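# Stand a magnet-closed gift box upright and open it

## Task

The closed gift box starts lying on one of its sides on the table. Turn it so it rests on its base, then swing its lid open until the lid is roughly vertical or tipped back beyond vertical. Concealed magnets keep the lid's flap closed, so it must be pulled free.

## Robot and tools

Robot: two arms, left_arm and right_arm, each ending in a four-digit hand (index, middle, ring, thumb). right_arm has a right hand; left_arm has the mirror-image left hand. Calibrated bases: left_arm at (+0.058, +0.441, 0) m, right_arm at (+0.065, -0.440, 0) m. A camera stand sits behind the arms. Wrist cameras: cam_left_wrist and cam_right_wrist, both 672x504 fisheye.

Scene frame: origin at table-top height, midway between the arms' nominal bases; +z up, +x away from the robot over the table, +y toward left_arm. Positions are in metres, velocities in m/s and rad/s. Each hand point has its own axes: +z runs along the straightened fingers toward the tips, +y points out of the palm face (palm surface near y = -0.062 m), +x crosses the palm away from the thumb on the right hand and toward the thumb on the left. A rigid mast sticks out on the palm side at the wrist and can strike objects.

The 48-number row, shared by execute_actions and move: every value in [-1, 1]. Left arm first, then right arm, each block of 24 being dx, dy, dz, rx, ry, rz, then sixteen hinge goals in the order index_mcp, index_abd, index_pip, index_dip, thumb_cmc, thumb_axl, thumb_mcp, thumb_ipl, middle_mcp, middle_abd, middle_pip, middle_dip, ring_mcp, ring_abd, ring_pip, ring_dip, then current_limit, speed. Both arms must be filled even when one is idle.
Pose numbers are offsets, not poses: counted from that arm's Hand target as it stood when the action or move began, along that Hand target's own axes. 1.0 equals 0.6 m of travel or 180 degrees; rx, ry, rz form a single rotation vector. Six zeros mean re-command the current Hand target (no motion beyond closing any gap). Sending the same offset again moves further.
Hand numbers are absolute goals, each scaled linearly between a hinge's two end stops; +1 bends/closes (mcp, pip, dip curl the finger, thumb_cmc brings the thumb in front of the palm, abd swings a finger away from the thumb). Straight values: _mcp -0.75, _abd 0.00, _pip -0.58, _dip -0.70, thumb_cmc -0.71, thumb_axl -0.68, thumb_mcp -0.23, thumb_ipl -0.17. A 0 is a real goal, so to leave a hand unchanged echo its hand_goal, hand_current_limit and hand_speed. current_limit maps -1..+1 to 0..550 mA (floor 11 mA); speed maps to (speed+1)/2 of 8.5 rad/s. Initial values are +0.4 and -0.6 and persist until rewritten.

Tools:
- execute_actions(actions, cameras): actions is a list of actions; each action is up to 15 rows, one per 1/30 s step, lasting 0.5 s; a short action repeats its final row. Every row counts from the action's start pose. Images come only with an empty list or when cameras names them.
- move(target, speed, blend, stop_force, zero, blocking, cameras): straight hand-point paths toward target, one row or up to 15 rows, all offsets from the same starting Hand targets (not chained). speed in m/s, 0.002 to 3.6, default 0.25 (turns up to twice that in rad/s), one value or one per target. blend in m rounds corners; 0 stops at each target. stop_force in N, 3 to 120, ends an arm's path when its wrist sensor feels that much push; unreliable when the hand rotates, and omit it when backing off a contact. zero (default true) rezeroes the sensor first. blocking=false returns early and cannot combine with stop_force. Capped at 10 s; no obstacle avoidance. Result adds a move: line: done, off_target, moving, held or fault, plus limits=paced (pose clipped) or limits=held (steps withheld).
- wait(seconds 0 to 10, cameras): robot holds its last commands.
- stop(cameras): brakes a running move.
- zoom_image(camera, region [x0, y0, x1, y1] pixels, max 504 by 504): closer look at the latest image.
- zero_wrist_force(arm): tares that arm's wrist sensor.
- finished_scene(scene): closes the current scene, given its number; irreversible. The box must stay upright and open without help.

Results: end_effector_position, end_effector_quat_wxyz and velocities in the scene frame; Hand target (the last commanded, clipped pose that later offsets start from); joint positions and torques; Wrist force/Wrist torque along the end effector's axes, plus a peak line; per-motor hand_goal, hand_measured, hand_current_ma, hand_state (moving, goal, blocked, overload). Lines like MOTOR HOT, HAND FAULT or fault stops warn of trouble. The hand point often stops slightly short of its Hand target; send the missing distance as an offset.

Cautions: orientation commands are clipped to 32 degrees from the measured orientation each step. Do not route paths close to an arm's own base. Arms are stiff: aiming past a firm surface can trigger a force fault (about 150 N) or torque fault (wrist joints 24.9 N m), stopping the arm for 10 s. Keep the arms and hands from pressing on each other. Finger motors at 495 mA or more for 5 s shut down. Avoid slamming, fast hits, dropping the box or letting it leave the table; move gently and smoothly.

Each tool is called after "Emit:" by a JSON object that holds its "fn" and its "kwargs", one argument or row to a line.

## Session

Emit:
{"fn": "execute_actions", "kwargs": {
  "actions": []
}}

Scene clock: 0.00 s.
left_arm: end_effector_position=(+0.4653, +0.5212, +0.2300) hand_goal=(-0.754, +0.000, -0.576, -0.696, -0.714, -0.678, -0.226, -0.168, -0.754, +0.000, -0.576, -0.696, -0.754, +0.000, -0.576, -0.696) hand_measured=(-0.754, +0.000, -0.576, -0.696, -0.714, -0.678, -0.226, -0.168, -0.754, +0.000, -0.576, -0.696, -0.754, +0.000, -0.576, -0.696) hand_current_ma=(+0, +0, +0, +0, +0, +0, +0, +0, +0, +0, +0, +0, +0, +0, +0, +0) hand_state=(goal, goal, goal, goal, goal, goal, goal, goal, goal, goal, goal, goal, goal, goal, goal, goal) hand_current_limit=0.40 hand_speed=-0.60 end_effector_quat_wxyz=(+0.000, +0.005, +1.000, +0.000) | right_arm: end_effector_position=(+0.4708, -0.5277, +0.2300) hand_goal=(-0.754, +0.000, -0.576, -0.696, -0.714, -0.678, -0.226, -0.168, -0.754, +0.000, -0.576, -0.696, -0.754, +0.000, -0.576, -0.696) hand_measured=(-0.754, +0.000, -0.576, -0.696, -0.714, -0.678, -0.226, -0.168, -0.754, +0.000, -0.576, -0.696, -0.754, +0.000, -0.576, -0.696) hand_current_ma=(+0, +0, +0, +0, +0, +0, +0, +0, +0, +0, +0, +0, +0, +0, +0, +0) hand_state=(goal, goal, goal, goal, goal, goal, goal, goal, goal, goal, goal, goal, goal, goal, goal, goal) hand_current_limit=0.40 hand_speed=-0.60 end_effector_quat_wxyz=(+0.000, +1.000, -0.003, +0.000)
Joint positions: left_arm=[3.458 -1.419 -2.042 -1.252 1.571 -1.255] | right_arm=[-0.316 -1.723 2.042 -1.89 -1.571 1.255]
Joint velocities: within noise
Joint torques (N m): no reading
Motor temperatures (°C): left_arm=[34 31 31 39 33 36] | right_arm=[28 39 29 32 35 36]
Wrist force (N): no reading
Wrist torque (N m): no reading
Wrist force, peak (N): no reading
Hand target: left_arm +0.4653, +0.5212, +0.2300; +0.000, +0.005, +1.000, +0.000 | right_arm +0.4708, -0.5277, +0.2300; +0.000, +1.000, -0.003, +0.000

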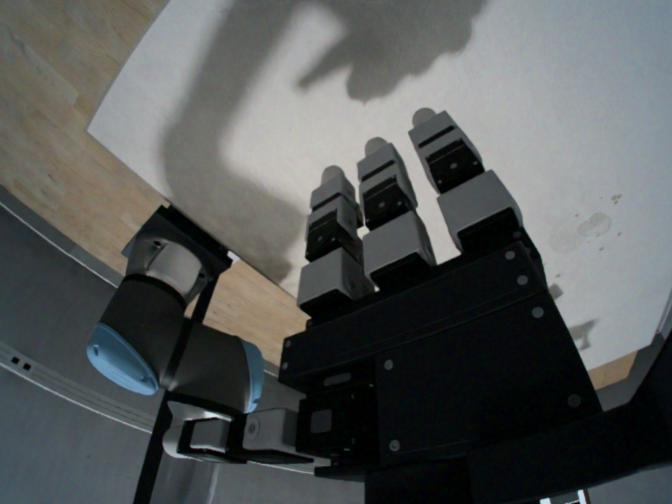

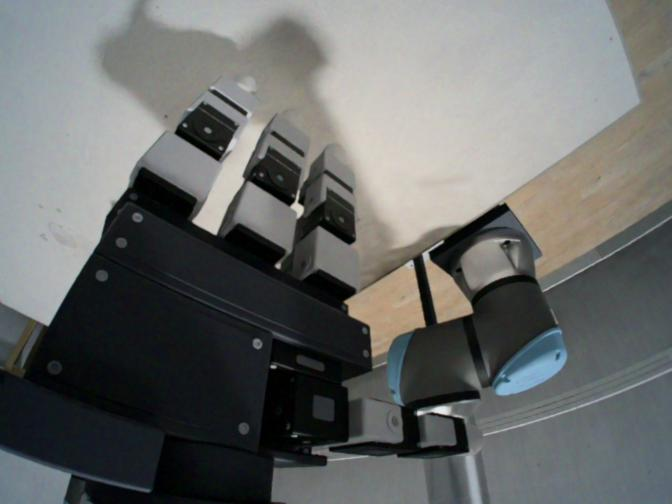

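Emit:
{"fn": "move", "kwargs": {
  "target": [0,-0.233,-0.533,0,0,-0.22,-0.754,0,-0.576,-0.696,-0.714,-0.678,-0.226,-0.168,-0.754,0,-0.576,-0.696,-0.754,0,-0.576,-0.696,0.4,-0.6,0,-0.25,-0.533,0,0,0.22,-0.754,0,-0.576,-0.696,-0.714,-0.678,-0.226,-0.168,-0.754,0,-0.576,-0.696,-0.754,0,-0.576,-0.696,0.4,-0.6],
  "cameras": ["all"]
}}

Scene clock: 41.67 s.
left_arm: end_effector_position=(+0.4637, +0.3815, +0.5497) hand_goal=(-0.754, +0.000, -0.576, -0.696, -0.714, -0.678, -0.226, -0.168, -0.754, +0.000, -0.576, -0.696, -0.754, +0.000, -0.576, -0.696) hand_measured=(-0.754, +0.000, -0.576, -0.696, -0.714, -0.678, -0.224, -0.168, -0.754, +0.000, -0.576, -0.696, -0.754, +0.000, -0.576, -0.696) hand_current_ma=(+0, +0, +0, +0, +0, +0, +1, +0, +0, +0, +0, +0, +0, +0, +0, +0) hand_state=(goal, goal, goal, goal, goal, goal, goal, goal, goal, goal, goal, goal, goal, goal, goal, goal) hand_current_limit=0.40 hand_speed=-0.60 end_effector_quat_wxyz=(+0.000, -0.334, +0.943, +0.000) | right_arm: end_effector_position=(+0.4717, -0.3777, +0.5497) hand_goal=(-0.754, +0.000, -0.576, -0.696, -0.714, -0.678, -0.226, -0.168, -0.754, +0.000, -0.576, -0.696, -0.754, +0.000, -0.576, -0.696) hand_measured=(-0.754, +0.000, -0.576, -0.696, -0.714, -0.678, -0.224, -0.168, -0.754, +0.000, -0.576, -0.696, -0.754, +0.000, -0.576, -0.696) hand_current_ma=(+2, +0, -2, +0, -1, +2, +10, +1, +2, +0, -2, +0, +2, +0, -2, +0) hand_state=(goal, goal, goal, goal, goal, goal, goal, goal, goal, goal, goal, goal, goal, goal, goal, goal) hand_current_limit=0.40 hand_speed=-0.60 end_effector_quat_wxyz=(+0.000, +0.940, -0.341, +0.000) end_effector_velocity=(+0.000, +0.000, +0.001) end_effector_angular_velocity=(+0.000, +0.000, -0.001)
Joint positions: left_arm=[3.2 -1.641 -0.987 -2.085 1.571 -2.204] | right_arm=[-0.036 -1.495 0.98 -1.056 -1.571 2.225]
Joint velocities: left_arm=[within noise] | right_arm=[0 0.002 -0.005 0.003 0 0.001]
Joint torques (N m): left_arm=[-14.84 15.11 28.18 -0.04 1.68 -1.78] | right_arm=[11.72 -9.88 -26.14 0.05 -2.43 1.83]
Wrist force (N): left_arm=[0.6 0.2 -0.5] | right_arm=[-0.2 0.3 -0.1]
Wrist torque (N m): left_arm=[0.10 -0.07 0.09] | right_arm=[0.05 0.02 -0.04]
Wrist force, peak (N): left_arm=[0.9 -0.2 -1.3] | right_arm=[-0.3 -0.2 -1.5]
Hand target: left_arm +0.4637, +0.3814, +0.5498; +0.000, -0.334, +0.943, +0.000 | right_arm +0.4717, -0.3777, +0.5498; +0.000, +0.940, -0.342, +0.000
Off the commanded pose: left_arm 0.000 m, 0 deg | right_arm 0.000 m, 0 deg.
move: done
camera_calibration:
cam_left_wrist: T_world_to_cam=[[0.999306, 0.0290717, -0.0232807, -0.496275], [0.0370942, -0.720751, 0.6922, -0.165722], [0.00334385, -0.692584, -0.72133, 0.78565], [0, 0, 0, 1]] pos_world=[0.499451, 0.439112, 0.669871]
cam_right_wrist: T_world_to_cam=[[-0.999382, -0.0340803, -0.00863921, 0.493013], [-0.0290887, 0.663489, 0.74762, -0.19588], [-0.0197471, 0.747409, -0.664071, 0.780323], [0, 0, 0, 1]] pos_world=[0.502419, -0.436454, 0.668893]

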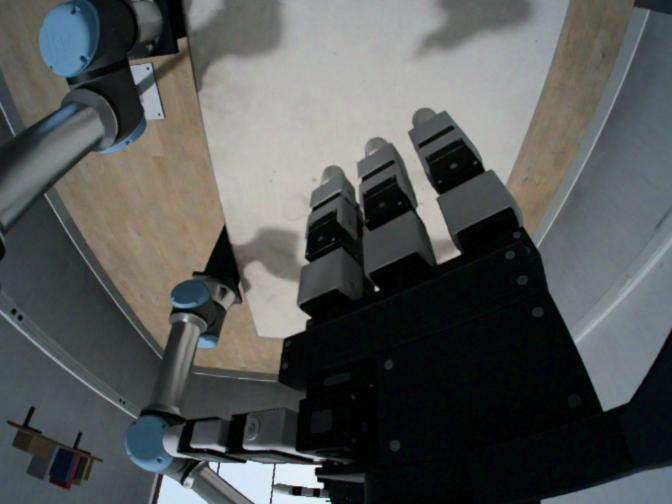

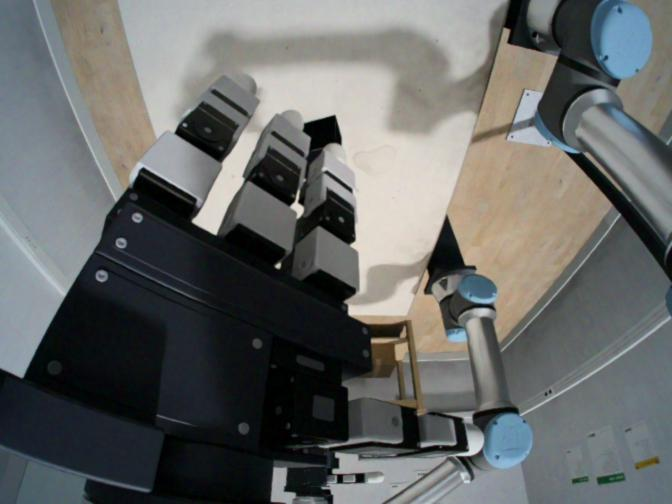

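Emit:
{"fn": "move", "kwargs": {
  "target": [0,0,0,0,0,0,-0.754,0,-0.576,-0.696,-0.714,-0.678,-0.226,-0.168,-0.754,0,-0.576,-0.696,-0.754,0,-0.576,-0.696,0.4,-0.6,0,-0.26,0,0,0,0,-0.754,0,-0.576,-0.696,-0.714,-0.678,-0.226,-0.168,-0.754,0,-0.576,-0.696,-0.754,0,-0.576,-0.696,0.4,-0.6],
  "cameras": ["cam_right_wrist"]
}}

Emit:
{"fn": "zoom_image", "kwargs": {
  "camera": "cam_right_wrist",
  "region": [230, 0, 530, 225]
}}

Scene clock: 60.67 s.
left_arm: end_effector_position=(+0.4637, +0.3814, +0.5498) hand_goal=(-0.754, +0.000, -0.576, -0.696, -0.714, -0.678, -0.226, -0.168, -0.754, +0.000, -0.576, -0.696, -0.754, +0.000, -0.576, -0.696) hand_measured=(-0.754, +0.000, -0.576, -0.696, -0.714, -0.678, -0.224, -0.168, -0.754, +0.000, -0.576, -0.696, -0.754, +0.000, -0.576, -0.696) hand_current_ma=(+0, +0, +0, +0, +0, +0, +1, +0, +0, +0, +0, +0, +0, +0, +0, +0) hand_state=(goal, goal, goal, goal, goal, goal, goal, goal, goal, goal, goal, goal, goal, goal, goal, goal) hand_current_limit=0.40 hand_speed=-0.60 end_effector_quat_wxyz=(+0.000, -0.334, +0.943, +0.000) | right_arm: end_effector_position=(+0.5719, -0.2581, +0.5498) hand_goal=(-0.754, +0.000, -0.576, -0.696, -0.714, -0.678, -0.226, -0.168, -0.754, +0.000, -0.576, -0.696, -0.754, +0.000, -0.576, -0.696) hand_measured=(-0.754, +0.000, -0.576, -0.696, -0.714, -0.678, -0.224, -0.168, -0.754, +0.000, -0.576, -0.696, -0.754, +0.000, -0.576, -0.696) hand_current_ma=(+2, +0, -2, +0, -1, +2, +10, +1, +2, +0, -2, +0, +2, +0, -2, +0) hand_state=(goal, goal, goal, goal, goal, goal, goal, goal, goal, goal, goal, goal, goal, goal, goal, goal) hand_current_limit=0.40 hand_speed=-0.60 end_effector_quat_wxyz=(+0.000, +0.940, -0.342, +0.000) end_effector_velocity=(+0.000, +0.000, +0.001) end_effector_angular_velocity=(+0.000, -0.001, +0.000)
Joint positions: left_arm=[3.2 -1.641 -0.986 -2.085 1.571 -2.204] | right_arm=[0.173 -1.077 0.409 -0.904 -1.571 2.435]
Joint velocities: left_arm=[within noise] | right_arm=[0 0.002 -0.005 0.002 0 0]
Joint torques (N m): left_arm=[-14.23 15.93 29.57 0.06 1.74 -1.68] | right_arm=[11.78 -27.72 -24 0.05 -2.2 1.75]
Wrist force (N): left_arm=[0.4 0.1 -0.5] | right_arm=[0.1 0.2 -0.3]
Wrist torque (N m): left_arm=[0.09 -0.05 0.08] | right_arm=[0.06 -0.01 -0.03]
Wrist force, peak (N): left_arm=[0.7 0.2 -0.8] | right_arm=[-0.1 1.6 0.0]
Hand target: left_arm +0.4637, +0.3814, +0.5498; +0.000, -0.334, +0.943, +0.000 | right_arm +0.5719, -0.2581, +0.5498; +0.000, +0.940, -0.342, +0.000
Off the commanded pose: left_arm 0.000 m, 0 deg | right_arm 0.000 m, 0 deg.
move: done
camera_calibration:
cam_right_wrist: T_world_to_cam=[[-0.999387, -0.0339393, -0.00863808, 0.597174], [-0.028993, 0.663444, 0.747664, -0.272424], [-0.0196443, 0.747456, -0.664021, 0.692829], [0, 0, 0, 1]] pos_world=[0.602519, -0.316854, 0.668893]
Images, in order (width x height): cam_right_wrist 672x504.

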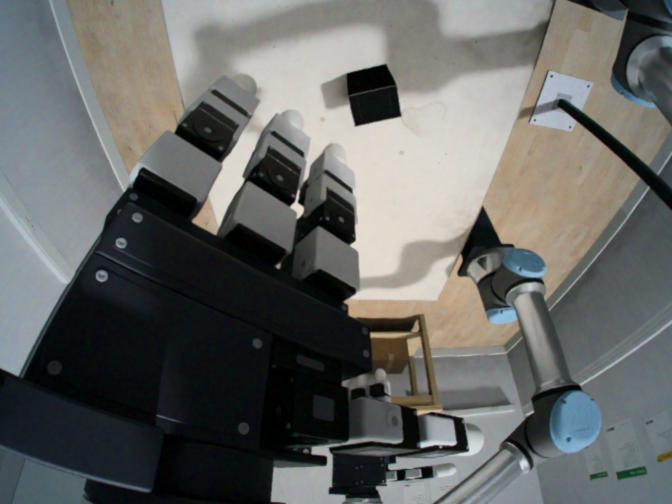

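Scaled by 1.680 from the camera's 672x504 image, which has a finer 960x720 frame.

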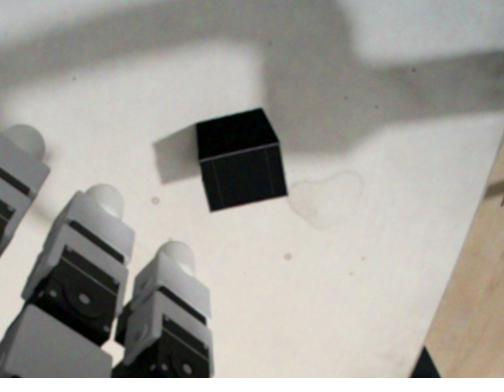

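Emit:
{"fn": "move", "kwargs": {
  "target": [0,0,0,0,0,0,-0.754,0,-0.576,-0.696,-0.714,-0.678,-0.226,-0.168,-0.754,0,-0.576,-0.696,-0.754,0,-0.576,-0.696,0.4,-0.6,0.064,0.077,0.333,0,0,0,-0.754,0,-0.576,-0.696,-0.714,-0.678,-0.226,-0.168,-0.754,0,-0.576,-0.696,-0.754,0,-0.576,-0.696,0.4,-0.6],
  "cameras": ["cam_right_wrist"]
}}

Emit:
{"fn": "zoom_image", "kwargs": {
  "camera": "cam_right_wrist",
  "region": [310, 0, 560, 188]
}}

Emit:
{"fn": "move", "kwargs": {
  "target": [0.27,-0.597,0.283,0,0,0,-0.754,0,-0.576,-0.696,-0.714,-0.678,-0.226,-0.168,-0.754,0,-0.576,-0.696,-0.754,0,-0.576,-0.696,0.4,-0.6,0,0.2,0,0,0,0,-0.754,0,-0.576,-0.696,-0.714,-0.678,-0.226,-0.168,-0.754,0,-0.576,-0.696,-0.754,0,-0.576,-0.696,0.4,-0.6],
  "cameras": ["all"]
}}

Emit:
{"fn": "zoom_image", "kwargs": {
  "camera": "cam_left_wrist",
  "region": [150, 0, 400, 188]
}}

Scene clock: 114.10 s.
left_arm: end_effector_position=(+0.4637, +0.3814, +0.5498) hand_goal=(-0.754, +0.000, -0.576, -0.696, -0.714, -0.678, -0.226, -0.168, -0.754, +0.000, -0.576, -0.696, -0.754, +0.000, -0.576, -0.696) hand_measured=(-0.754, +0.000, -0.576, -0.696, -0.714, -0.678, -0.224, -0.168, -0.754, +0.000, -0.576, -0.696, -0.754, +0.000, -0.576, -0.696) hand_current_ma=(+0, +0, +0, +0, +0, +0, +1, +0, +0, +0, +0, +0, +0, +0, +0, +0) hand_state=(goal, goal, goal, goal, goal, goal, goal, goal, goal, goal, goal, goal, goal, goal, goal, goal) hand_current_limit=0.40 hand_speed=-0.60 end_effector_quat_wxyz=(+0.000, -0.334, +0.943, +0.000) | right_arm: end_effector_position=(+0.5717, -0.3181, +0.3501) hand_goal=(-0.754, +0.000, -0.576, -0.696, -0.714, -0.678, -0.226, -0.168, -0.754, +0.000, -0.576, -0.696, -0.754, +0.000, -0.576, -0.696) hand_measured=(-0.754, +0.000, -0.576, -0.696, -0.714, -0.678, -0.224, -0.168, -0.754, +0.000, -0.576, -0.696, -0.754, +0.000, -0.576, -0.696) hand_current_ma=(+2, +0, -2, +0, -1, +2, +10, +1, +2, +0, -2, +0, +2, +0, -2, +0) hand_state=(goal, goal, goal, goal, goal, goal, goal, goal, goal, goal, goal, goal, goal, goal, goal, goal) hand_current_limit=0.40 hand_speed=-0.60 end_effector_quat_wxyz=(+0.000, +0.940, -0.342, +0.000)
Joint positions: left_arm=[3.2 -1.641 -0.986 -2.085 1.571 -2.204] | right_arm=[0.073 -1.34 1.332 -1.562 -1.571 2.335]
Joint torques (N m): left_arm=[-13.58 15.68 28.87 0.21 1.81 -1.72] | right_arm=[-13.01 -51.58 -17.28 -4.85 2.5 -0.74]
Wrist force (N): left_arm=[0.9 -0.1 -0.5] | right_arm=[0.1 0.5 0.0]
Wrist torque (N m): left_arm=[0.07 -0.12 0.12] | right_arm=[0.07 -0.01 0.08]
Wrist force, peak (N): left_arm=[0.9 0.2 -0.5] | right_arm=[-0.1 0.1 -1.5]
Hand target: left_arm +0.4637, +0.3814, +0.5498; +0.000, -0.334, +0.943, +0.000 | right_arm +0.5717, -0.3182, +0.3500; +0.000, +0.940, -0.342, +0.000
Off the commanded pose: left_arm 0.000 m, 0 deg | right_arm 0.000 m, 0 deg.
move: done
camera_calibration:
cam_right_wrist: T_world_to_cam=[[-0.999392, -0.0338828, -0.00827767, 0.593065], [-0.0286873, 0.663499, 0.747627, -0.0834686], [-0.0198395, 0.74741, -0.664067, 0.60533], [0, 0, 0, 1]] pos_world=[0.602319, -0.376954, 0.469293]
Images, in order (width x height): cam_right_wrist 672x504.

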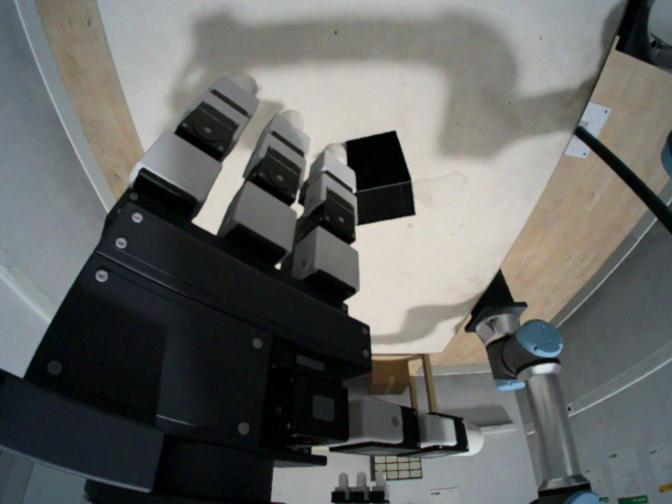

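Scaled by 2.016 from the camera's 672x504 image, which has a finer 960x720 frame.

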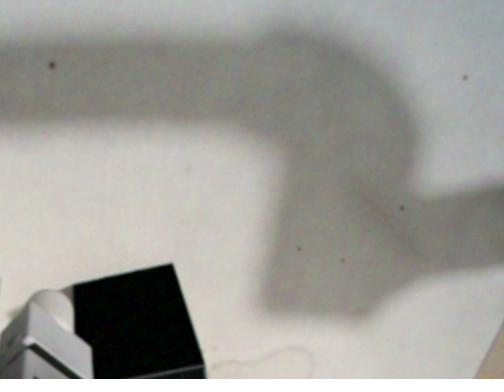

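Scene clock: 116.80 s.
left_arm: end_effector_position=(+0.5631, +0.0011, +0.3800) hand_goal=(-0.754, +0.000, -0.576, -0.696, -0.714, -0.678, -0.226, -0.168, -0.754, +0.000, -0.576, -0.696, -0.754, +0.000, -0.576, -0.696) hand_measured=(-0.754, +0.000, -0.576, -0.696, -0.714, -0.678, -0.224, -0.168, -0.754, +0.000, -0.576, -0.696, -0.754, +0.000, -0.576, -0.696) hand_current_ma=(+0, +0, +0, +0, +0, +0, +1, +0, +0, +0, +0, +0, +0, +0, +0, +0) hand_state=(goal, goal, goal, goal, goal, goal, goal, goal, goal, goal, goal, goal, goal, goal, goal, goal) hand_current_limit=0.40 hand_speed=-0.60 end_effector_quat_wxyz=(+0.000, -0.334, +0.943, +0.000) | right_arm: end_effector_position=(+0.4946, -0.4102, +0.3500) hand_goal=(-0.754, +0.000, -0.576, -0.696, -0.714, -0.678, -0.226, -0.168, -0.754, +0.000, -0.576, -0.696, -0.754, +0.000, -0.576, -0.696) hand_measured=(-0.754, +0.000, -0.576, -0.696, -0.714, -0.678, -0.224, -0.168, -0.754, +0.000, -0.576, -0.696, -0.754, +0.000, -0.576, -0.696) hand_current_ma=(+2, +0, -2, +0, -1, +2, +10, +1, +2, +0, -2, +0, +2, +0, -2, +0) hand_state=(goal, goal, goal, goal, goal, goal, goal, goal, goal, goal, goal, goal, goal, goal, goal, goal) hand_current_limit=0.40 hand_speed=-0.60 end_effector_quat_wxyz=(+0.000, +0.940, -0.342, +0.000)
Joint positions: left_arm=[2.623 -2.267 -0.561 -1.884 1.571 -2.78] | right_arm=[-0.1 -1.575 1.595 -1.591 -1.571 2.162]
Joint torques (N m): left_arm=[-14.37 40.85 31.23 -0.05 1.65 -1.61] | right_arm=[-12.71 -39.28 -17.77 -4.54 2.43 -0.71]
Wrist force (N): left_arm=[0.7 0.6 -0.5] | right_arm=[0.1 0.1 -0.4]
Wrist torque (N m): left_arm=[0.15 -0.08 0.10] | right_arm=[0.07 0.02 0.06]
Wrist force, peak (N): left_arm=[0.3 1.0 -1.1] | right_arm=[0.3 0.5 -0.7]
Hand target: left_arm +0.5631, +0.0011, +0.3800; +0.000, -0.334, +0.943, +0.000 | right_arm +0.4946, -0.4102, +0.3500; +0.000, +0.940, -0.342, +0.000
Off the commanded pose: left_arm 0.000 m, 0 deg | right_arm 0.000 m, 0 deg.
move: done
camera_calibration:
cam_left_wrist: T_world_to_cam=[[0.999303, 0.0291387, -0.0233532, -0.588466], [0.0371922, -0.72065, 0.692301, -0.326159], [0.00334322, -0.692686, -0.721231, 0.399475], [0, 0, 0, 1]] pos_world=[0.598851, 0.0588116, 0.500172]
cam_right_wrist: T_world_to_cam=[[-0.999391, -0.0338771, -0.00841889, 0.513062], [-0.0287891, 0.663498, 0.747624, -0.0245062], [-0.0197414, 0.747411, -0.664069, 0.672448], [0, 0, 0, 1]] pos_world=[0.525319, -0.468954, 0.469193]

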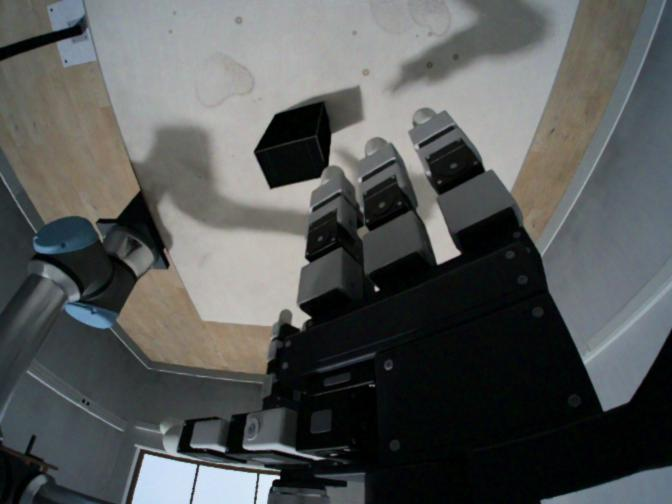

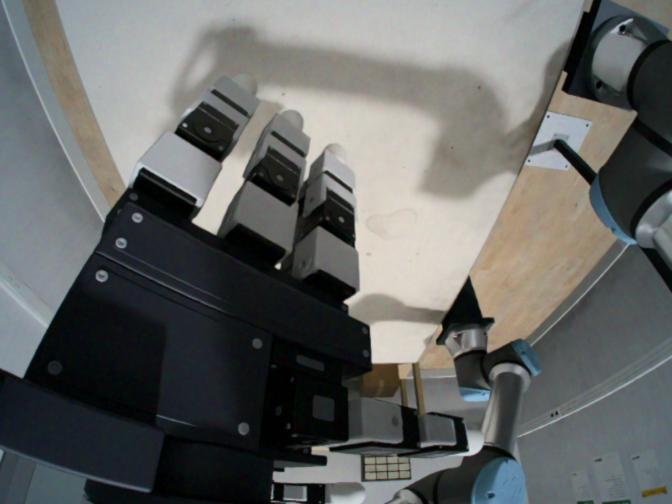

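Scaled by 2.016 from the camera's 672x504 image, which has a finer 960x720 frame.

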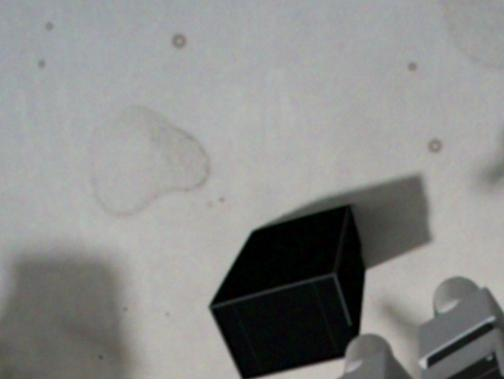

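Emit:
{"fn": "move", "kwargs": {
  "target": [-0.02,-0.08,0.233,0,0,0,-0.754,0,-0.576,-0.696,-0.714,-0.678,-0.226,-0.168,-0.754,0,-0.576,-0.696,-0.754,0,-0.576,-0.696,0.4,-0.6,0,0,0,0,0,0,-0.754,0,-0.576,-0.696,-0.714,-0.678,-0.226,-0.168,-0.754,0,-0.576,-0.696,-0.754,0,-0.576,-0.696,0.4,-0.6],
  "cameras": ["cam_left_wrist"]
}}

Emit:
{"fn": "zoom_image", "kwargs": {
  "camera": "cam_left_wrist",
  "region": [100, 0, 350, 188]
}}

Emit:
{"fn": "move", "kwargs": {
  "target": [-0.315,0.388,-0.1,0,0,0,-0.754,0,-0.576,-0.696,-0.714,-0.678,-0.226,-0.168,-0.754,0,-0.576,-0.696,-0.754,0,-0.576,-0.696,0.4,-0.6,0,0,0,0,0,0,-0.754,0,-0.576,-0.696,-0.714,-0.678,-0.226,-0.168,-0.754,0,-0.576,-0.696,-0.754,0,-0.576,-0.696,0.4,-0.6],
  "cameras": []
}}

Emit:
{"fn": "move", "kwargs": {
  "target": [0,0,0,0,0,0,-0.754,0,-0.576,-0.696,-0.714,-0.678,-0.226,-0.168,-0.754,0,-0.576,-0.696,-0.754,0,-0.576,-0.696,0.4,-0.6,-0.111,-0.406,0.183,0,0,0,-0.754,0,-0.576,-0.696,-0.714,-0.678,-0.226,-0.168,-0.754,0,-0.576,-0.696,-0.754,0,-0.576,-0.696,0.4,-0.6],
  "cameras": ["cam_right_wrist"]
}}

Emit:
{"fn": "zoom_image", "kwargs": {
  "camera": "cam_right_wrist",
  "region": [330, 0, 580, 188]
}}

Scene clock: 147.57 s.
left_arm: end_effector_position=(+0.6025, -0.0286, +0.2404) hand_goal=(-0.754, +0.000, -0.576, -0.696, -0.714, -0.678, -0.226, -0.168, -0.754, +0.000, -0.576, -0.696, -0.754, +0.000, -0.576, -0.696) hand_measured=(-0.754, +0.000, -0.576, -0.696, -0.714, -0.678, -0.224, -0.168, -0.754, +0.000, -0.576, -0.696, -0.754, +0.000, -0.576, -0.696) hand_current_ma=(+0, +0, +0, +0, +0, +0, +1, +0, +0, +0, +0, +0, +0, +0, +0, +0) hand_state=(goal, goal, goal, goal, goal, goal, goal, goal, goal, goal, goal, goal, goal, goal, goal, goal) hand_current_limit=0.40 hand_speed=-0.60 end_effector_quat_wxyz=(+0.000, -0.334, +0.943, +0.000) | right_arm: end_effector_position=(+0.4946, -0.4102, +0.3500) hand_goal=(-0.754, +0.000, -0.576, -0.696, -0.714, -0.678, -0.226, -0.168, -0.754, +0.000, -0.576, -0.696, -0.754, +0.000, -0.576, -0.696) hand_measured=(-0.754, +0.000, -0.576, -0.696, -0.714, -0.678, -0.224, -0.168, -0.754, +0.000, -0.576, -0.696, -0.754, +0.000, -0.576, -0.696) hand_current_ma=(+2, +0, -2, +0, -1, +2, +10, +1, +2, +0, -2, +0, +2, +0, -2, +0) hand_state=(goal, goal, goal, goal, goal, goal, goal, goal, goal, goal, goal, goal, goal, goal, goal, goal) hand_current_limit=0.40 hand_speed=-0.60 end_effector_quat_wxyz=(+0.000, +0.940, -0.342, +0.000)
Joint positions: left_arm=[2.616 -2.367 -0.749 -1.597 1.571 -2.787] | right_arm=[-0.1 -1.575 1.595 -1.591 -1.571 2.162]
Joint torques (N m): left_arm=[-14.68 45.02 31.64 4.2 -1.5 -1.61] | right_arm=[-13.18 -39.24 -17.17 -4.55 2.32 -0.8]
Wrist force (N): left_arm=[0.5 0.3 -0.7] | right_arm=[0.0 0.3 -0.3]
Wrist torque (N m): left_arm=[0.09 -0.09 0.12] | right_arm=[0.08 0.03 0.06]
Wrist force, peak (N): left_arm=[0.7 0.8 -1.6] | right_arm=[0.1 0.1 -0.7]
Hand target: left_arm +0.6026, -0.0287, +0.2402; +0.000, -0.334, +0.943, +0.000 | right_arm +0.4946, -0.4102, +0.3500; +0.000, +0.940, -0.342, +0.000
Off the commanded pose: left_arm 0.000 m, 0 deg | right_arm 0.000 m, 0 deg.
move: done
camera_calibration:
cam_left_wrist: T_world_to_cam=[[0.999299, 0.029145, -0.0234916, -0.630178], [0.0372931, -0.720747, 0.692194, -0.252477], [0.00324252, -0.692585, -0.721329, 0.278114], [0, 0, 0, 1]] pos_world=[0.638251, 0.0290118, 0.360571]
Images, in order (width x height): cam_left_wrist 672x504.

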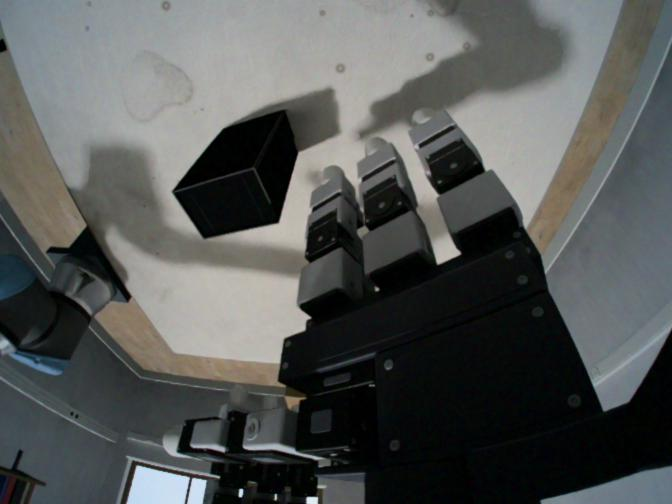

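Scaled by 2.016 from the camera's 672x504 image, which has a finer 960x720 frame.

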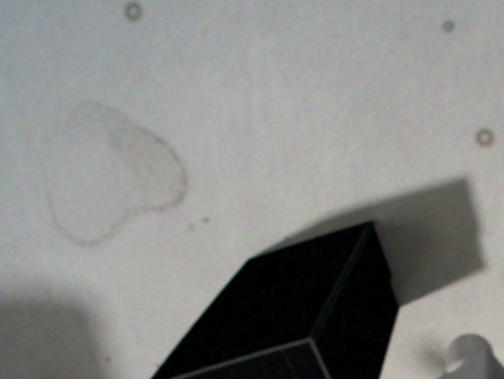

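Scene clock: 149.53 s.
left_arm: end_effector_position=(+0.6031, +0.2709, +0.3001) hand_goal=(-0.754, +0.000, -0.576, -0.696, -0.714, -0.678, -0.226, -0.168, -0.754, +0.000, -0.576, -0.696, -0.754, +0.000, -0.576, -0.696) hand_measured=(-0.754, +0.000, -0.576, -0.696, -0.714, -0.678, -0.224, -0.168, -0.754, +0.000, -0.576, -0.696, -0.754, +0.000, -0.576, -0.696) hand_current_ma=(+0, +0, +0, +0, +0, +0, +1, +0, +0, +0, +0, +0, +0, +0, +0, +0) hand_state=(goal, goal, goal, goal, goal, goal, goal, goal, goal, goal, goal, goal, goal, goal, goal, goal) hand_current_limit=0.40 hand_speed=-0.60 end_effector_quat_wxyz=(+0.000, -0.334, +0.943, +0.000) | right_arm: end_effector_position=(+0.4946, -0.4102, +0.3500) hand_goal=(-0.754, +0.000, -0.576, -0.696, -0.714, -0.678, -0.226, -0.168, -0.754, +0.000, -0.576, -0.696, -0.754, +0.000, -0.576, -0.696) hand_measured=(-0.754, +0.000, -0.576, -0.696, -0.714, -0.678, -0.224, -0.168, -0.754, +0.000, -0.576, -0.696, -0.754, +0.000, -0.576, -0.696) hand_current_ma=(+2, +0, -2, +0, -1, +2, +10, +1, +2, +0, -2, +0, +2, +0, -2, +0) hand_state=(goal, goal, goal, goal, goal, goal, goal, goal, goal, goal, goal, goal, goal, goal, goal, goal) hand_current_limit=0.40 hand_speed=-0.60 end_effector_quat_wxyz=(+0.000, +0.940, -0.342, +0.000)
Joint positions: left_arm=[3.012 -1.932 -1.286 -1.494 1.571 -2.391] | right_arm=[-0.1 -1.575 1.595 -1.591 -1.571 2.162]
Joint torques (N m): left_arm=[15.29 42.29 18.44 0.13 -1.64 1.98] | right_arm=[-13.11 -39.9 -17.55 -4.52 2.32 -0.82]
Wrist force (N): left_arm=[0.3 0.3 -0.3] | right_arm=[0.2 0.3 -0.2]
Wrist torque (N m): left_arm=[0.07 -0.03 -0.02] | right_arm=[0.08 0.00 0.07]
Wrist force, peak (N): left_arm=[-0.7 1.4 -0.6] | right_arm=[0.4 0.4 -0.6]
Hand target: left_arm +0.6031, +0.2712, +0.3002; +0.000, -0.334, +0.943, +0.000 | right_arm +0.4946, -0.4102, +0.3500; +0.000, +0.940, -0.342, +0.000
Off the commanded pose: left_arm 0.000 m, 0 deg | right_arm 0.000 m, 0 deg.
move: done
No camera images: "cameras" was empty.

Scene clock: 151.47 s.
left_arm: end_effector_position=(+0.6031, +0.2712, +0.3002) hand_goal=(-0.754, +0.000, -0.576, -0.696, -0.714, -0.678, -0.226, -0.168, -0.754, +0.000, -0.576, -0.696, -0.754, +0.000, -0.576, -0.696) hand_measured=(-0.754, +0.000, -0.576, -0.696, -0.714, -0.678, -0.224, -0.168, -0.754, +0.000, -0.576, -0.696, -0.754, +0.000, -0.576, -0.696) hand_current_ma=(+0, +0, +0, +0, +0, +0, +1, +0, +0, +0, +0, +0, +0, +0, +0, +0) hand_state=(goal, goal, goal, goal, goal, goal, goal, goal, goal, goal, goal, goal, goal, goal, goal, goal) hand_current_limit=0.40 hand_speed=-0.60 end_effector_quat_wxyz=(+0.000, -0.334, +0.943, +0.000) | right_arm: end_effector_position=(+0.5999, -0.1808, +0.2403) hand_goal=(-0.754, +0.000, -0.576, -0.696, -0.714, -0.678, -0.226, -0.168, -0.754, +0.000, -0.576, -0.696, -0.754, +0.000, -0.576, -0.696) hand_measured=(-0.754, +0.000, -0.576, -0.696, -0.714, -0.678, -0.224, -0.168, -0.754, +0.000, -0.576, -0.696, -0.754, +0.000, -0.576, -0.696) hand_current_ma=(+2, +0, -2, +0, -1, +2, +10, +1, +2, +0, -2, +0, +2, +0, -2, +0) hand_state=(goal, goal, goal, goal, goal, goal, goal, goal, goal, goal, goal, goal, goal, goal, goal, goal) hand_current_limit=0.40 hand_speed=-0.60 end_effector_quat_wxyz=(+0.000, +0.940, -0.342, +0.000)
Joint positions: left_arm=[3.013 -1.932 -1.287 -1.494 1.571 -2.391] | right_arm=[0.281 -1.124 1.318 -1.766 -1.571 2.543]
Joint torques (N m): left_arm=[14.45 42.52 19.72 1.92 -1.65 2.03] | right_arm=[10.62 -31.14 -30.22 0.12 -2.16 1.91]
Wrist force (N): left_arm=[0.3 0.4 -0.1] | right_arm=[0.3 -0.1 -0.2]
Wrist torque (N m): left_arm=[0.06 -0.03 -0.02] | right_arm=[0.02 -0.01 -0.09]
Wrist force, peak (N): left_arm=[0.5 0.3 -0.6] | right_arm=[0.6 1.4 -1.0]
Hand target: left_arm +0.6031, +0.2712, +0.3002; +0.000, -0.334, +0.943, +0.000 | right_arm +0.6000, -0.1806, +0.2402; +0.000, +0.940, -0.342, +0.000
Off the commanded pose: left_arm 0.000 m, 0 deg | right_arm 0.000 m, 0 deg.
move: done
camera_calibration:
cam_right_wrist: T_world_to_cam=[[-0.999388, -0.0339441, -0.00849584, 0.625055], [-0.0288898, 0.663445, 0.747667, -0.0915601], [-0.0197424, 0.747455, -0.664019, 0.430147], [0, 0, 0, 1]] pos_world=[0.630519, -0.239554, 0.359393]
Images, in order (width x height): cam_right_wrist 672x504.

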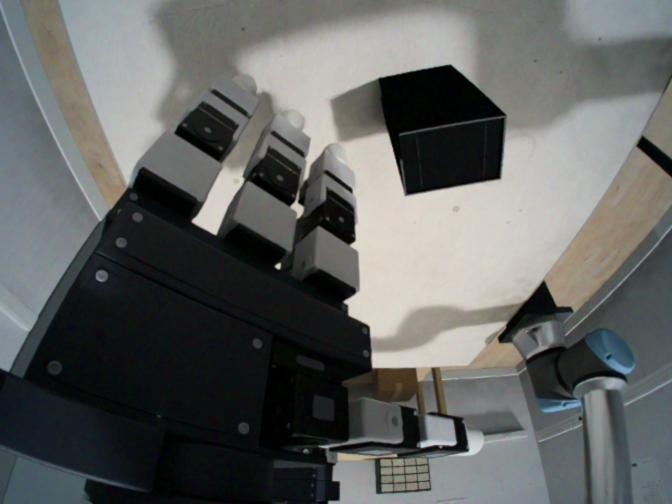

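Scaled by 2.016 from the camera's 672x504 image, which has a finer 960x720 frame.

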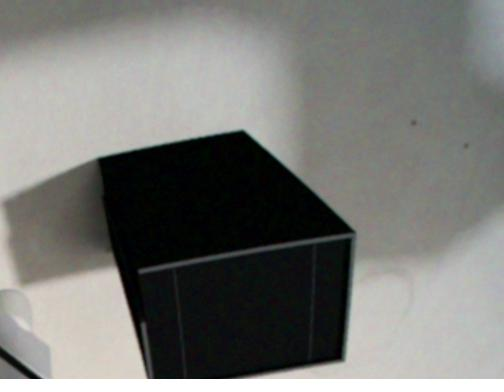

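Emit:
{"fn": "zoom_image", "kwargs": {
  "camera": "cam_right_wrist",
  "region": [370, 55, 520, 205]
}}

Scaled by 3.360 from the camera's 672x504 image, which has a finer 960x720 frame.

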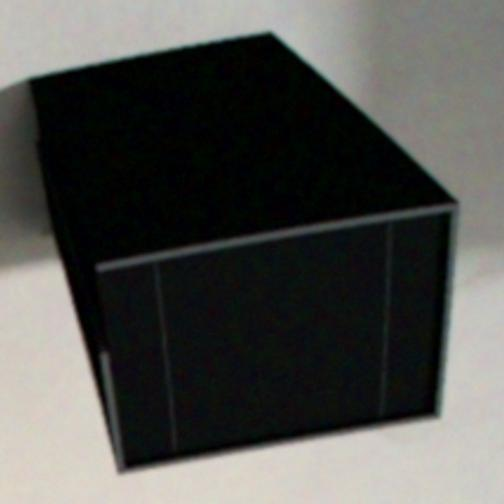

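Emit:
{"fn": "move", "kwargs": {
  "target": [0,0,0,0,0,0,-0.754,0,-0.576,-0.696,-0.714,-0.678,-0.226,-0.168,-0.754,0,-0.576,-0.696,-0.754,0,-0.576,-0.696,0.4,-0.6,0.264,0.266,-0.017,0,0,-0.317,-0.754,0,-0.576,-0.696,-0.714,-0.678,-0.226,-0.168,-0.754,0,-0.576,-0.696,-0.754,0,-0.576,-0.696,0.4,-0.6],
  "cameras": []
}}

Emit:
{"fn": "move", "kwargs": {
  "target": [0.417,-0.218,0.123,0,0,0.122,-0.754,0,-0.576,-0.696,-0.714,-0.678,-0.226,-0.168,-0.754,0,-0.576,-0.696,-0.754,0,-0.576,-0.696,0.4,-0.6,0,0,0,0.25,0,0,-0.754,0,-0.576,-0.696,-0.714,-0.678,-0.226,-0.168,-0.754,0,-0.576,-0.696,-0.754,0,-0.576,-0.696,0.4,-0.6],
  "cameras": ["all"]
}}

Scene clock: 342.13 s.
left_arm: end_effector_position=(+0.6031, +0.2712, +0.3002) hand_goal=(-0.754, +0.000, -0.576, -0.696, -0.714, -0.678, -0.226, -0.168, -0.754, +0.000, -0.576, -0.696, -0.754, +0.000, -0.576, -0.696) hand_measured=(-0.754, +0.000, -0.576, -0.696, -0.714, -0.678, -0.224, -0.168, -0.754, +0.000, -0.576, -0.696, -0.754, +0.000, -0.576, -0.696) hand_current_ma=(+0, +0, +0, +0, +0, +0, +1, +0, +0, +0, +0, +0, +0, +0, +0, +0) hand_state=(goal, goal, goal, goal, goal, goal, goal, goal, goal, goal, goal, goal, goal, goal, goal, goal) hand_current_limit=0.40 hand_speed=-0.60 end_effector_quat_wxyz=(+0.000, -0.334, +0.943, +0.000) | right_arm: end_effector_position=(+0.6189, -0.4046, +0.2504) hand_goal=(-0.754, +0.000, -0.576, -0.696, -0.714, -0.678, -0.226, -0.168, -0.754, +0.000, -0.576, -0.696, -0.754, +0.000, -0.576, -0.696) hand_measured=(-0.754, +0.000, -0.576, -0.696, -0.714, -0.678, -0.224, -0.168, -0.754, +0.000, -0.576, -0.696, -0.754, +0.000, -0.576, -0.696) hand_current_ma=(+2, +0, -2, +0, -1, +2, +10, +1, +2, +0, -2, +0, +2, +0, -2, +0) hand_state=(goal, goal, goal, goal, goal, goal, goal, goal, goal, goal, goal, goal, goal, goal, goal, goal) hand_current_limit=0.40 hand_speed=-0.60 end_effector_quat_wxyz=(+0.000, +0.989, +0.149, +0.000)
Joint positions: left_arm=[3.013 -1.932 -1.287 -1.494 1.571 -2.391] | right_arm=[-0.012 -1.406 1.668 -1.833 -1.571 1.255]
Joint torques (N m): left_arm=[14.17 41.61 18.94 3.65 -1.57 1.9] | right_arm=[-13.12 -47.36 -16.77 -4.63 2.31 -0.62]
Wrist force (N): left_arm=[0.4 0.2 -0.2] | right_arm=[0.4 0.3 -0.2]
Wrist torque (N m): left_arm=[0.05 -0.05 -0.01] | right_arm=[0.07 -0.03 0.09]
Wrist force, peak (N): left_arm=[0.5 0.5 -0.3] | right_arm=[0.9 0.0 -0.2]
Hand target: left_arm +0.6031, +0.2712, +0.3002; +0.000, -0.334, +0.943, +0.000 | right_arm +0.6189, -0.4047, +0.2504; +0.000, +0.989, +0.149, +0.000
Off the commanded pose: left_arm 0.000 m, 0 deg | right_arm 0.000 m, 0 deg.
move: done
No camera images: "cameras" was empty.

Scene clock: 344.57 s.
left_arm: end_effector_position=(+0.4909, +0.0122, +0.2264) hand_goal=(-0.754, +0.000, -0.576, -0.696, -0.714, -0.678, -0.226, -0.168, -0.754, +0.000, -0.576, -0.696, -0.754, +0.000, -0.576, -0.696) hand_measured=(-0.754, +0.000, -0.576, -0.696, -0.714, -0.678, -0.224, -0.168, -0.754, +0.000, -0.576, -0.696, -0.754, +0.000, -0.576, -0.696) hand_current_ma=(+0, +0, +0, +0, +0, +0, +1, +0, +0, +0, +0, +0, +0, +0, +0, +0) hand_state=(goal, goal, goal, goal, goal, goal, goal, goal, goal, goal, goal, goal, goal, goal, goal, goal) hand_current_limit=0.40 hand_speed=-0.60 end_effector_quat_wxyz=(+0.000, -0.148, +0.989, +0.000) | right_arm: end_effector_position=(+0.6189, -0.4047, +0.2504) hand_goal=(-0.754, +0.000, -0.576, -0.696, -0.714, -0.678, -0.226, -0.168, -0.754, +0.000, -0.576, -0.696, -0.754, +0.000, -0.576, -0.696) hand_measured=(-0.748, +0.000, -0.576, -0.696, -0.710, -0.678, -0.224, -0.168, -0.750, +0.000, -0.576, -0.696, -0.750, +0.000, -0.576, -0.696) hand_current_ma=(+20, +0, -2, +0, +14, +2, +10, +1, +16, +0, -2, +0, +16, +0, -2, +0) hand_state=(goal, goal, goal, goal, goal, goal, goal, goal, goal, goal, goal, goal, goal, goal, goal, goal) hand_current_limit=0.40 hand_speed=-0.60 end_effector_quat_wxyz=(-0.378, +0.914, +0.137, -0.057)
Joint positions: left_arm=[2.536 -2.058 -1.295 -1.36 1.571 -2.484] | right_arm=[-0.306 -1.29 1.414 -1.174 -0.953 0.79]
Joint torques (N m): left_arm=[-13.46 33.91 32.32 0.31 1.73 -1.65] | right_arm=[-14.01 -22.19 -28.11 1.21 3.23 -0.67]
Wrist force (N): left_arm=[0.3 0.0 -0.4] | right_arm=[0.1 0.1 -0.3]
Wrist torque (N m): left_arm=[0.02 -0.06 0.08] | right_arm=[-0.06 -0.14 0.02]
Wrist force, peak (N): left_arm=[1.1 -0.9 -0.4] | right_arm=[-0.1 0.5 -0.7]
Hand target: left_arm +0.4909, +0.0121, +0.2264; +0.000, -0.148, +0.989, +0.000 | right_arm +0.6189, -0.4047, +0.2504; -0.378, +0.914, +0.138, -0.057
Off the commanded pose: left_arm 0.000 m, 0 deg | right_arm 0.000 m, 0 deg.
move: done
camera_calibration:
cam_left_wrist: T_world_to_cam=[[0.937731, -0.346572, -0.0234086, -0.485446], [-0.234926, -0.682401, 0.692199, -0.0759995], [-0.255871, -0.643597, -0.721327, 0.423286], [0, 0, 0, 1]] pos_world=[0.54567, 0.0523216, 0.346571]
cam_right_wrist: T_world_to_cam=[[-0.574194, -0.664714, -0.477971, 0.235709], [-0.374796, -0.305626, 0.875283, -0.160098], [-0.727894, 0.681724, -0.0736432, 0.868548], [0, 0, 0, 1]] pos_world=[0.707549, -0.484361, 0.316756]

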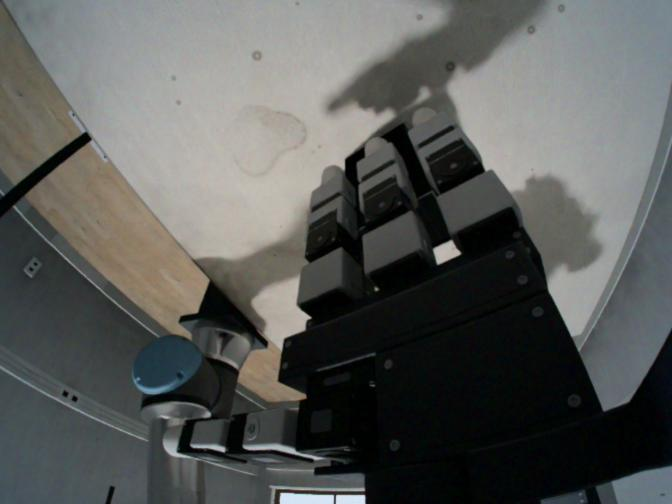

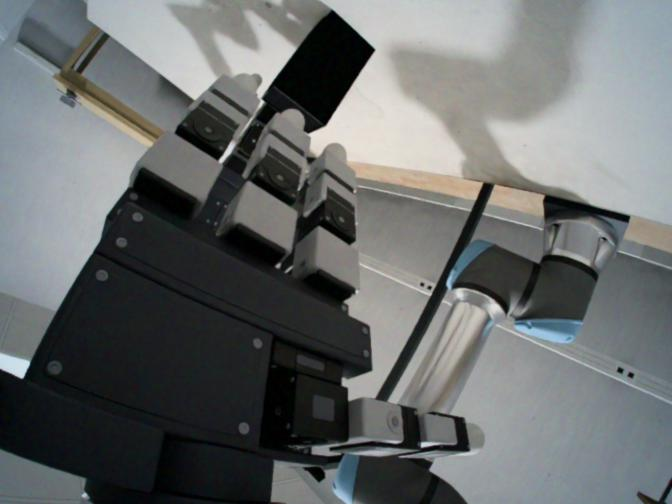

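Emit:
{"fn": "move", "kwargs": {
  "target": [0,0,0,0,0,0,-0.754,0,-0.576,-0.696,-0.714,-0.678,-0.226,-0.168,-0.754,0,-0.576,-0.696,-0.754,0,-0.576,-0.696,0.4,-0.6,0,0.048,0.258,0,0,0,-0.754,0,-0.576,-0.696,-0.714,-0.678,-0.226,-0.168,-0.754,0,-0.576,-0.696,-0.754,0,-0.576,-0.696,0.4,-0.6],
  "cameras": ["cam_right_wrist"]
}}

Emit:
{"fn": "move", "kwargs": {
  "target": [0,-0.06,0,0,0,0,-0.754,0,-0.576,-0.696,-0.714,-0.678,-0.226,-0.168,-0.754,0,-0.576,-0.696,-0.754,0,-0.576,-0.696,0.4,-0.6,0,0,0,0,0,0,-0.754,0,-0.576,-0.696,-0.714,-0.678,-0.226,-0.168,-0.754,0,-0.576,-0.696,-0.754,0,-0.576,-0.696,0.4,-0.6],
  "cameras": ["all"],
  "speed": 0.04
}}

Scene clock: 355.83 s.
left_arm: end_effector_position=(+0.4909, +0.0121, +0.2264) hand_goal=(-0.754, +0.000, -0.576, -0.696, -0.714, -0.678, -0.226, -0.168, -0.754, +0.000, -0.576, -0.696, -0.754, +0.000, -0.576, -0.696) hand_measured=(-0.754, +0.000, -0.576, -0.696, -0.714, -0.678, -0.224, -0.168, -0.754, +0.000, -0.576, -0.696, -0.754, +0.000, -0.576, -0.696) hand_current_ma=(+0, +0, +0, +0, +0, +0, +1, +0, +0, +0, +0, +0, +0, +0, +0, +0) hand_state=(goal, goal, goal, goal, goal, goal, goal, goal, goal, goal, goal, goal, goal, goal, goal, goal) hand_current_limit=0.40 hand_speed=-0.60 end_effector_quat_wxyz=(+0.000, -0.148, +0.989, +0.000) | right_arm: end_effector_position=(+0.5927, -0.3196, +0.1207) hand_goal=(-0.754, +0.000, -0.576, -0.696, -0.714, -0.678, -0.226, -0.168, -0.754, +0.000, -0.576, -0.696, -0.754, +0.000, -0.576, -0.696) hand_measured=(-0.748, +0.000, -0.576, -0.696, -0.710, -0.678, -0.224, -0.168, -0.750, +0.000, -0.576, -0.696, -0.750, +0.000, -0.576, -0.696) hand_current_ma=(+21, +0, -2, +0, +15, +2, +10, +1, +17, +0, -2, +0, +17, +0, -2, +0) hand_state=(goal, goal, goal, goal, goal, goal, goal, goal, goal, goal, goal, goal, goal, goal, goal, goal) hand_current_limit=0.40 hand_speed=-0.60 end_effector_quat_wxyz=(-0.378, +0.914, +0.138, -0.057)
Joint positions: left_arm=[2.536 -2.058 -1.295 -1.36 1.571 -2.484] | right_arm=[-0.175 -1.267 1.752 -1.624 -0.893 0.937]
Joint torques (N m): left_arm=[-14.08 34.4 31.65 0.16 1.76 -1.66] | right_arm=[10.92 -20.98 -15.74 -3.55 3.46 1.72]
Wrist force (N): left_arm=[0.5 0.0 -0.5] | right_arm=[0.0 0.2 -0.3]
Wrist torque (N m): left_arm=[0.02 -0.08 0.09] | right_arm=[-0.04 -0.12 -0.13]
Wrist force, peak (N): left_arm=[0.6 0.0 -0.7] | right_arm=[-0.1 -0.2 -1.7]
Hand target: left_arm +0.4909, +0.0121, +0.2264; +0.000, -0.148, +0.989, +0.000 | right_arm +0.5927, -0.3195, +0.1206; -0.378, +0.914, +0.138, -0.057
Off the commanded pose: left_arm 0.000 m, 0 deg | right_arm 0.000 m, 0 deg.
move: done
camera_calibration:
cam_right_wrist: T_world_to_cam=[[-0.57428, -0.664614, -0.478006, 0.215297], [-0.37453, -0.305911, 0.875298, -0.0305942], [-0.727963, 0.681694, -0.0732399, 0.781863], [0, 0, 0, 1]] pos_world=[0.681349, -0.399261, 0.186956]
Images, in order (width x height): cam_right_wrist 672x504.

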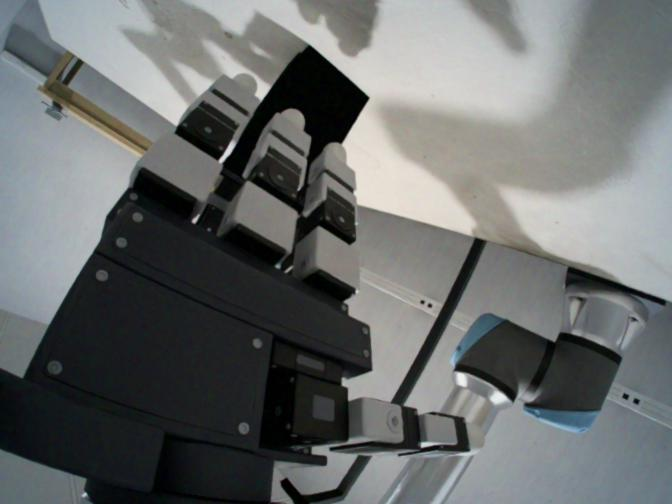

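Scene clock: 357.30 s.
left_arm: end_effector_position=(+0.5014, -0.0222, +0.2264) hand_goal=(-0.754, +0.000, -0.576, -0.696, -0.714, -0.678, -0.226, -0.168, -0.754, +0.000, -0.576, -0.696, -0.754, +0.000, -0.576, -0.696) hand_measured=(-0.754, +0.000, -0.576, -0.696, -0.714, -0.678, -0.224, -0.168, -0.754, +0.000, -0.576, -0.696, -0.754, +0.000, -0.576, -0.696) hand_current_ma=(+0, +0, +0, +0, +0, +0, +1, +0, +0, +0, +0, +0, +0, +0, +0, +0) hand_state=(goal, goal, goal, goal, goal, goal, goal, goal, goal, goal, goal, goal, goal, goal, goal, goal) hand_current_limit=0.40 hand_speed=-0.60 end_effector_quat_wxyz=(+0.000, -0.148, +0.989, +0.000) | right_arm: end_effector_position=(+0.5927, -0.3195, +0.1206) hand_goal=(-0.754, +0.000, -0.576, -0.696, -0.714, -0.678, -0.226, -0.168, -0.754, +0.000, -0.576, -0.696, -0.754, +0.000, -0.576, -0.696) hand_measured=(-0.748, +0.000, -0.576, -0.696, -0.710, -0.678, -0.224, -0.168, -0.750, +0.000, -0.576, -0.696, -0.750, +0.000, -0.576, -0.696) hand_current_ma=(+21, +0, -2, +0, +15, +2, +10, +1, +17, +0, -2, +0, +17, +0, -2, +0) hand_state=(goal, goal, goal, goal, goal, goal, goal, goal, goal, goal, goal, goal, goal, goal, goal, goal) hand_current_limit=0.40 hand_speed=-0.60 end_effector_quat_wxyz=(-0.378, +0.914, +0.138, -0.057)
Joint positions: left_arm=[2.505 -2.138 -1.17 -1.405 1.571 -2.515] | right_arm=[-0.175 -1.266 1.752 -1.625 -0.893 0.937]
Joint torques (N m): left_arm=[-14.92 37.87 32.3 0.06 0.9 -1.65] | right_arm=[11.16 -21.1 -14.27 -3.78 3.39 1.75]
Wrist force (N): left_arm=[0.8 0.1 -0.5] | right_arm=[0.1 0.2 0.2]
Wrist torque (N m): left_arm=[0.06 -0.11 0.10] | right_arm=[-0.08 -0.14 -0.13]
Wrist force, peak (N): left_arm=[0.9 0.1 -0.7] | right_arm=[0.4 0.3 -0.3]
Hand target: left_arm +0.5014, -0.0223, +0.2264; +0.000, -0.148, +0.989, +0.000 | right_arm +0.5927, -0.3195, +0.1206; -0.378, +0.914, +0.138, -0.057
Off the commanded pose: left_arm 0.000 m, 0 deg | right_arm 0.000 m, 0 deg.
move: done
camera_calibration:
cam_left_wrist: T_world_to_cam=[[0.937699, -0.346657, -0.0234531, -0.507085], [-0.234935, -0.682329, 0.692266, -0.097051], [-0.255982, -0.643627, -0.721261, 0.403847], [0, 0, 0, 1]] pos_world=[0.556069, 0.0179214, 0.346571]
cam_right_wrist: T_world_to_cam=[[-0.574291, -0.66461, -0.478, 0.215323], [-0.374617, -0.305819, 0.875292, -0.0303795], [-0.72791, 0.681739, -0.0733454, 0.781789], [0, 0, 0, 1]] pos_world=[0.681349, -0.399161, 0.186856]

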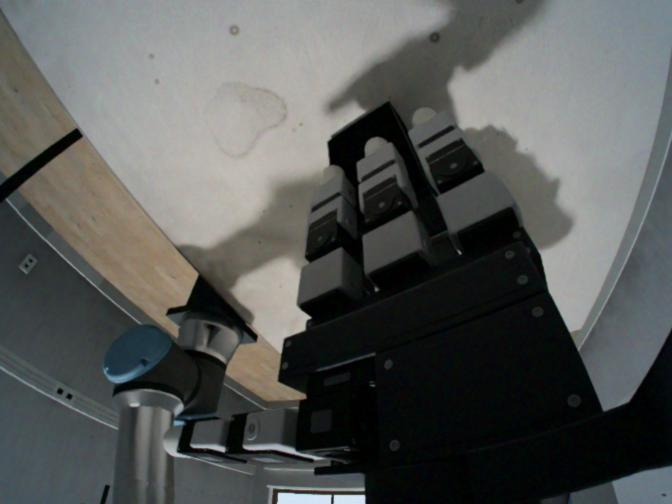

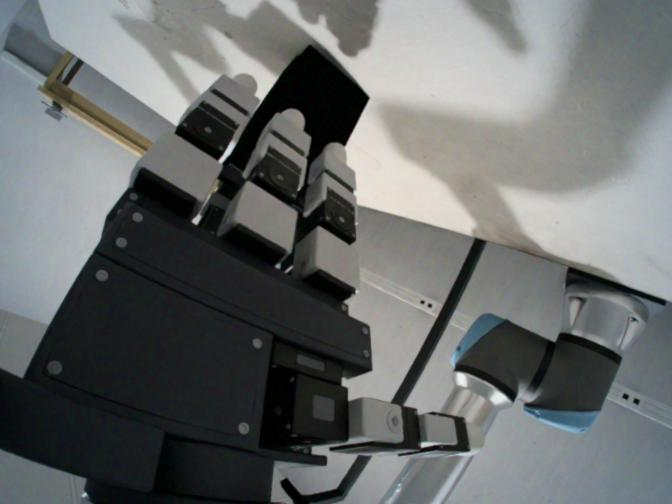

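Emit:
{"fn": "zoom_image", "kwargs": {
  "camera": "cam_right_wrist",
  "region": [200, 0, 420, 200]
}}

Emit:
{"fn": "zoom_image", "kwargs": {
  "camera": "cam_left_wrist",
  "region": [300, 80, 500, 270]
}}

Scaled by 2.291 from the camera's 672x504 image, which has a finer 960x720 frame.

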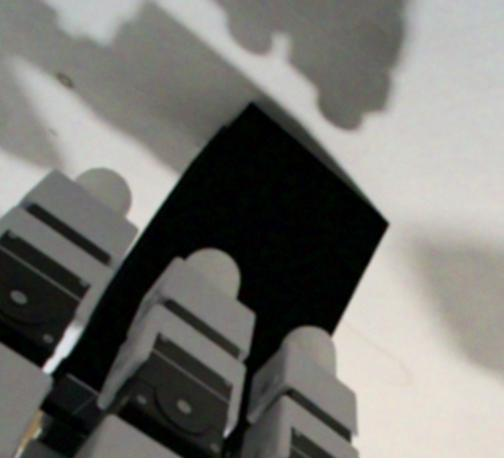

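Scaled by 2.520 from the camera's 672x504 image, which has a finer 960x720 frame.

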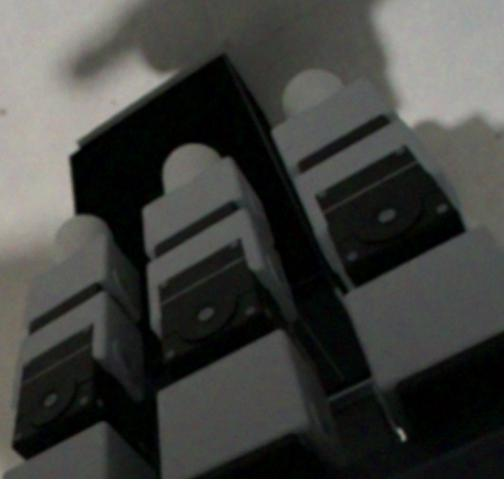

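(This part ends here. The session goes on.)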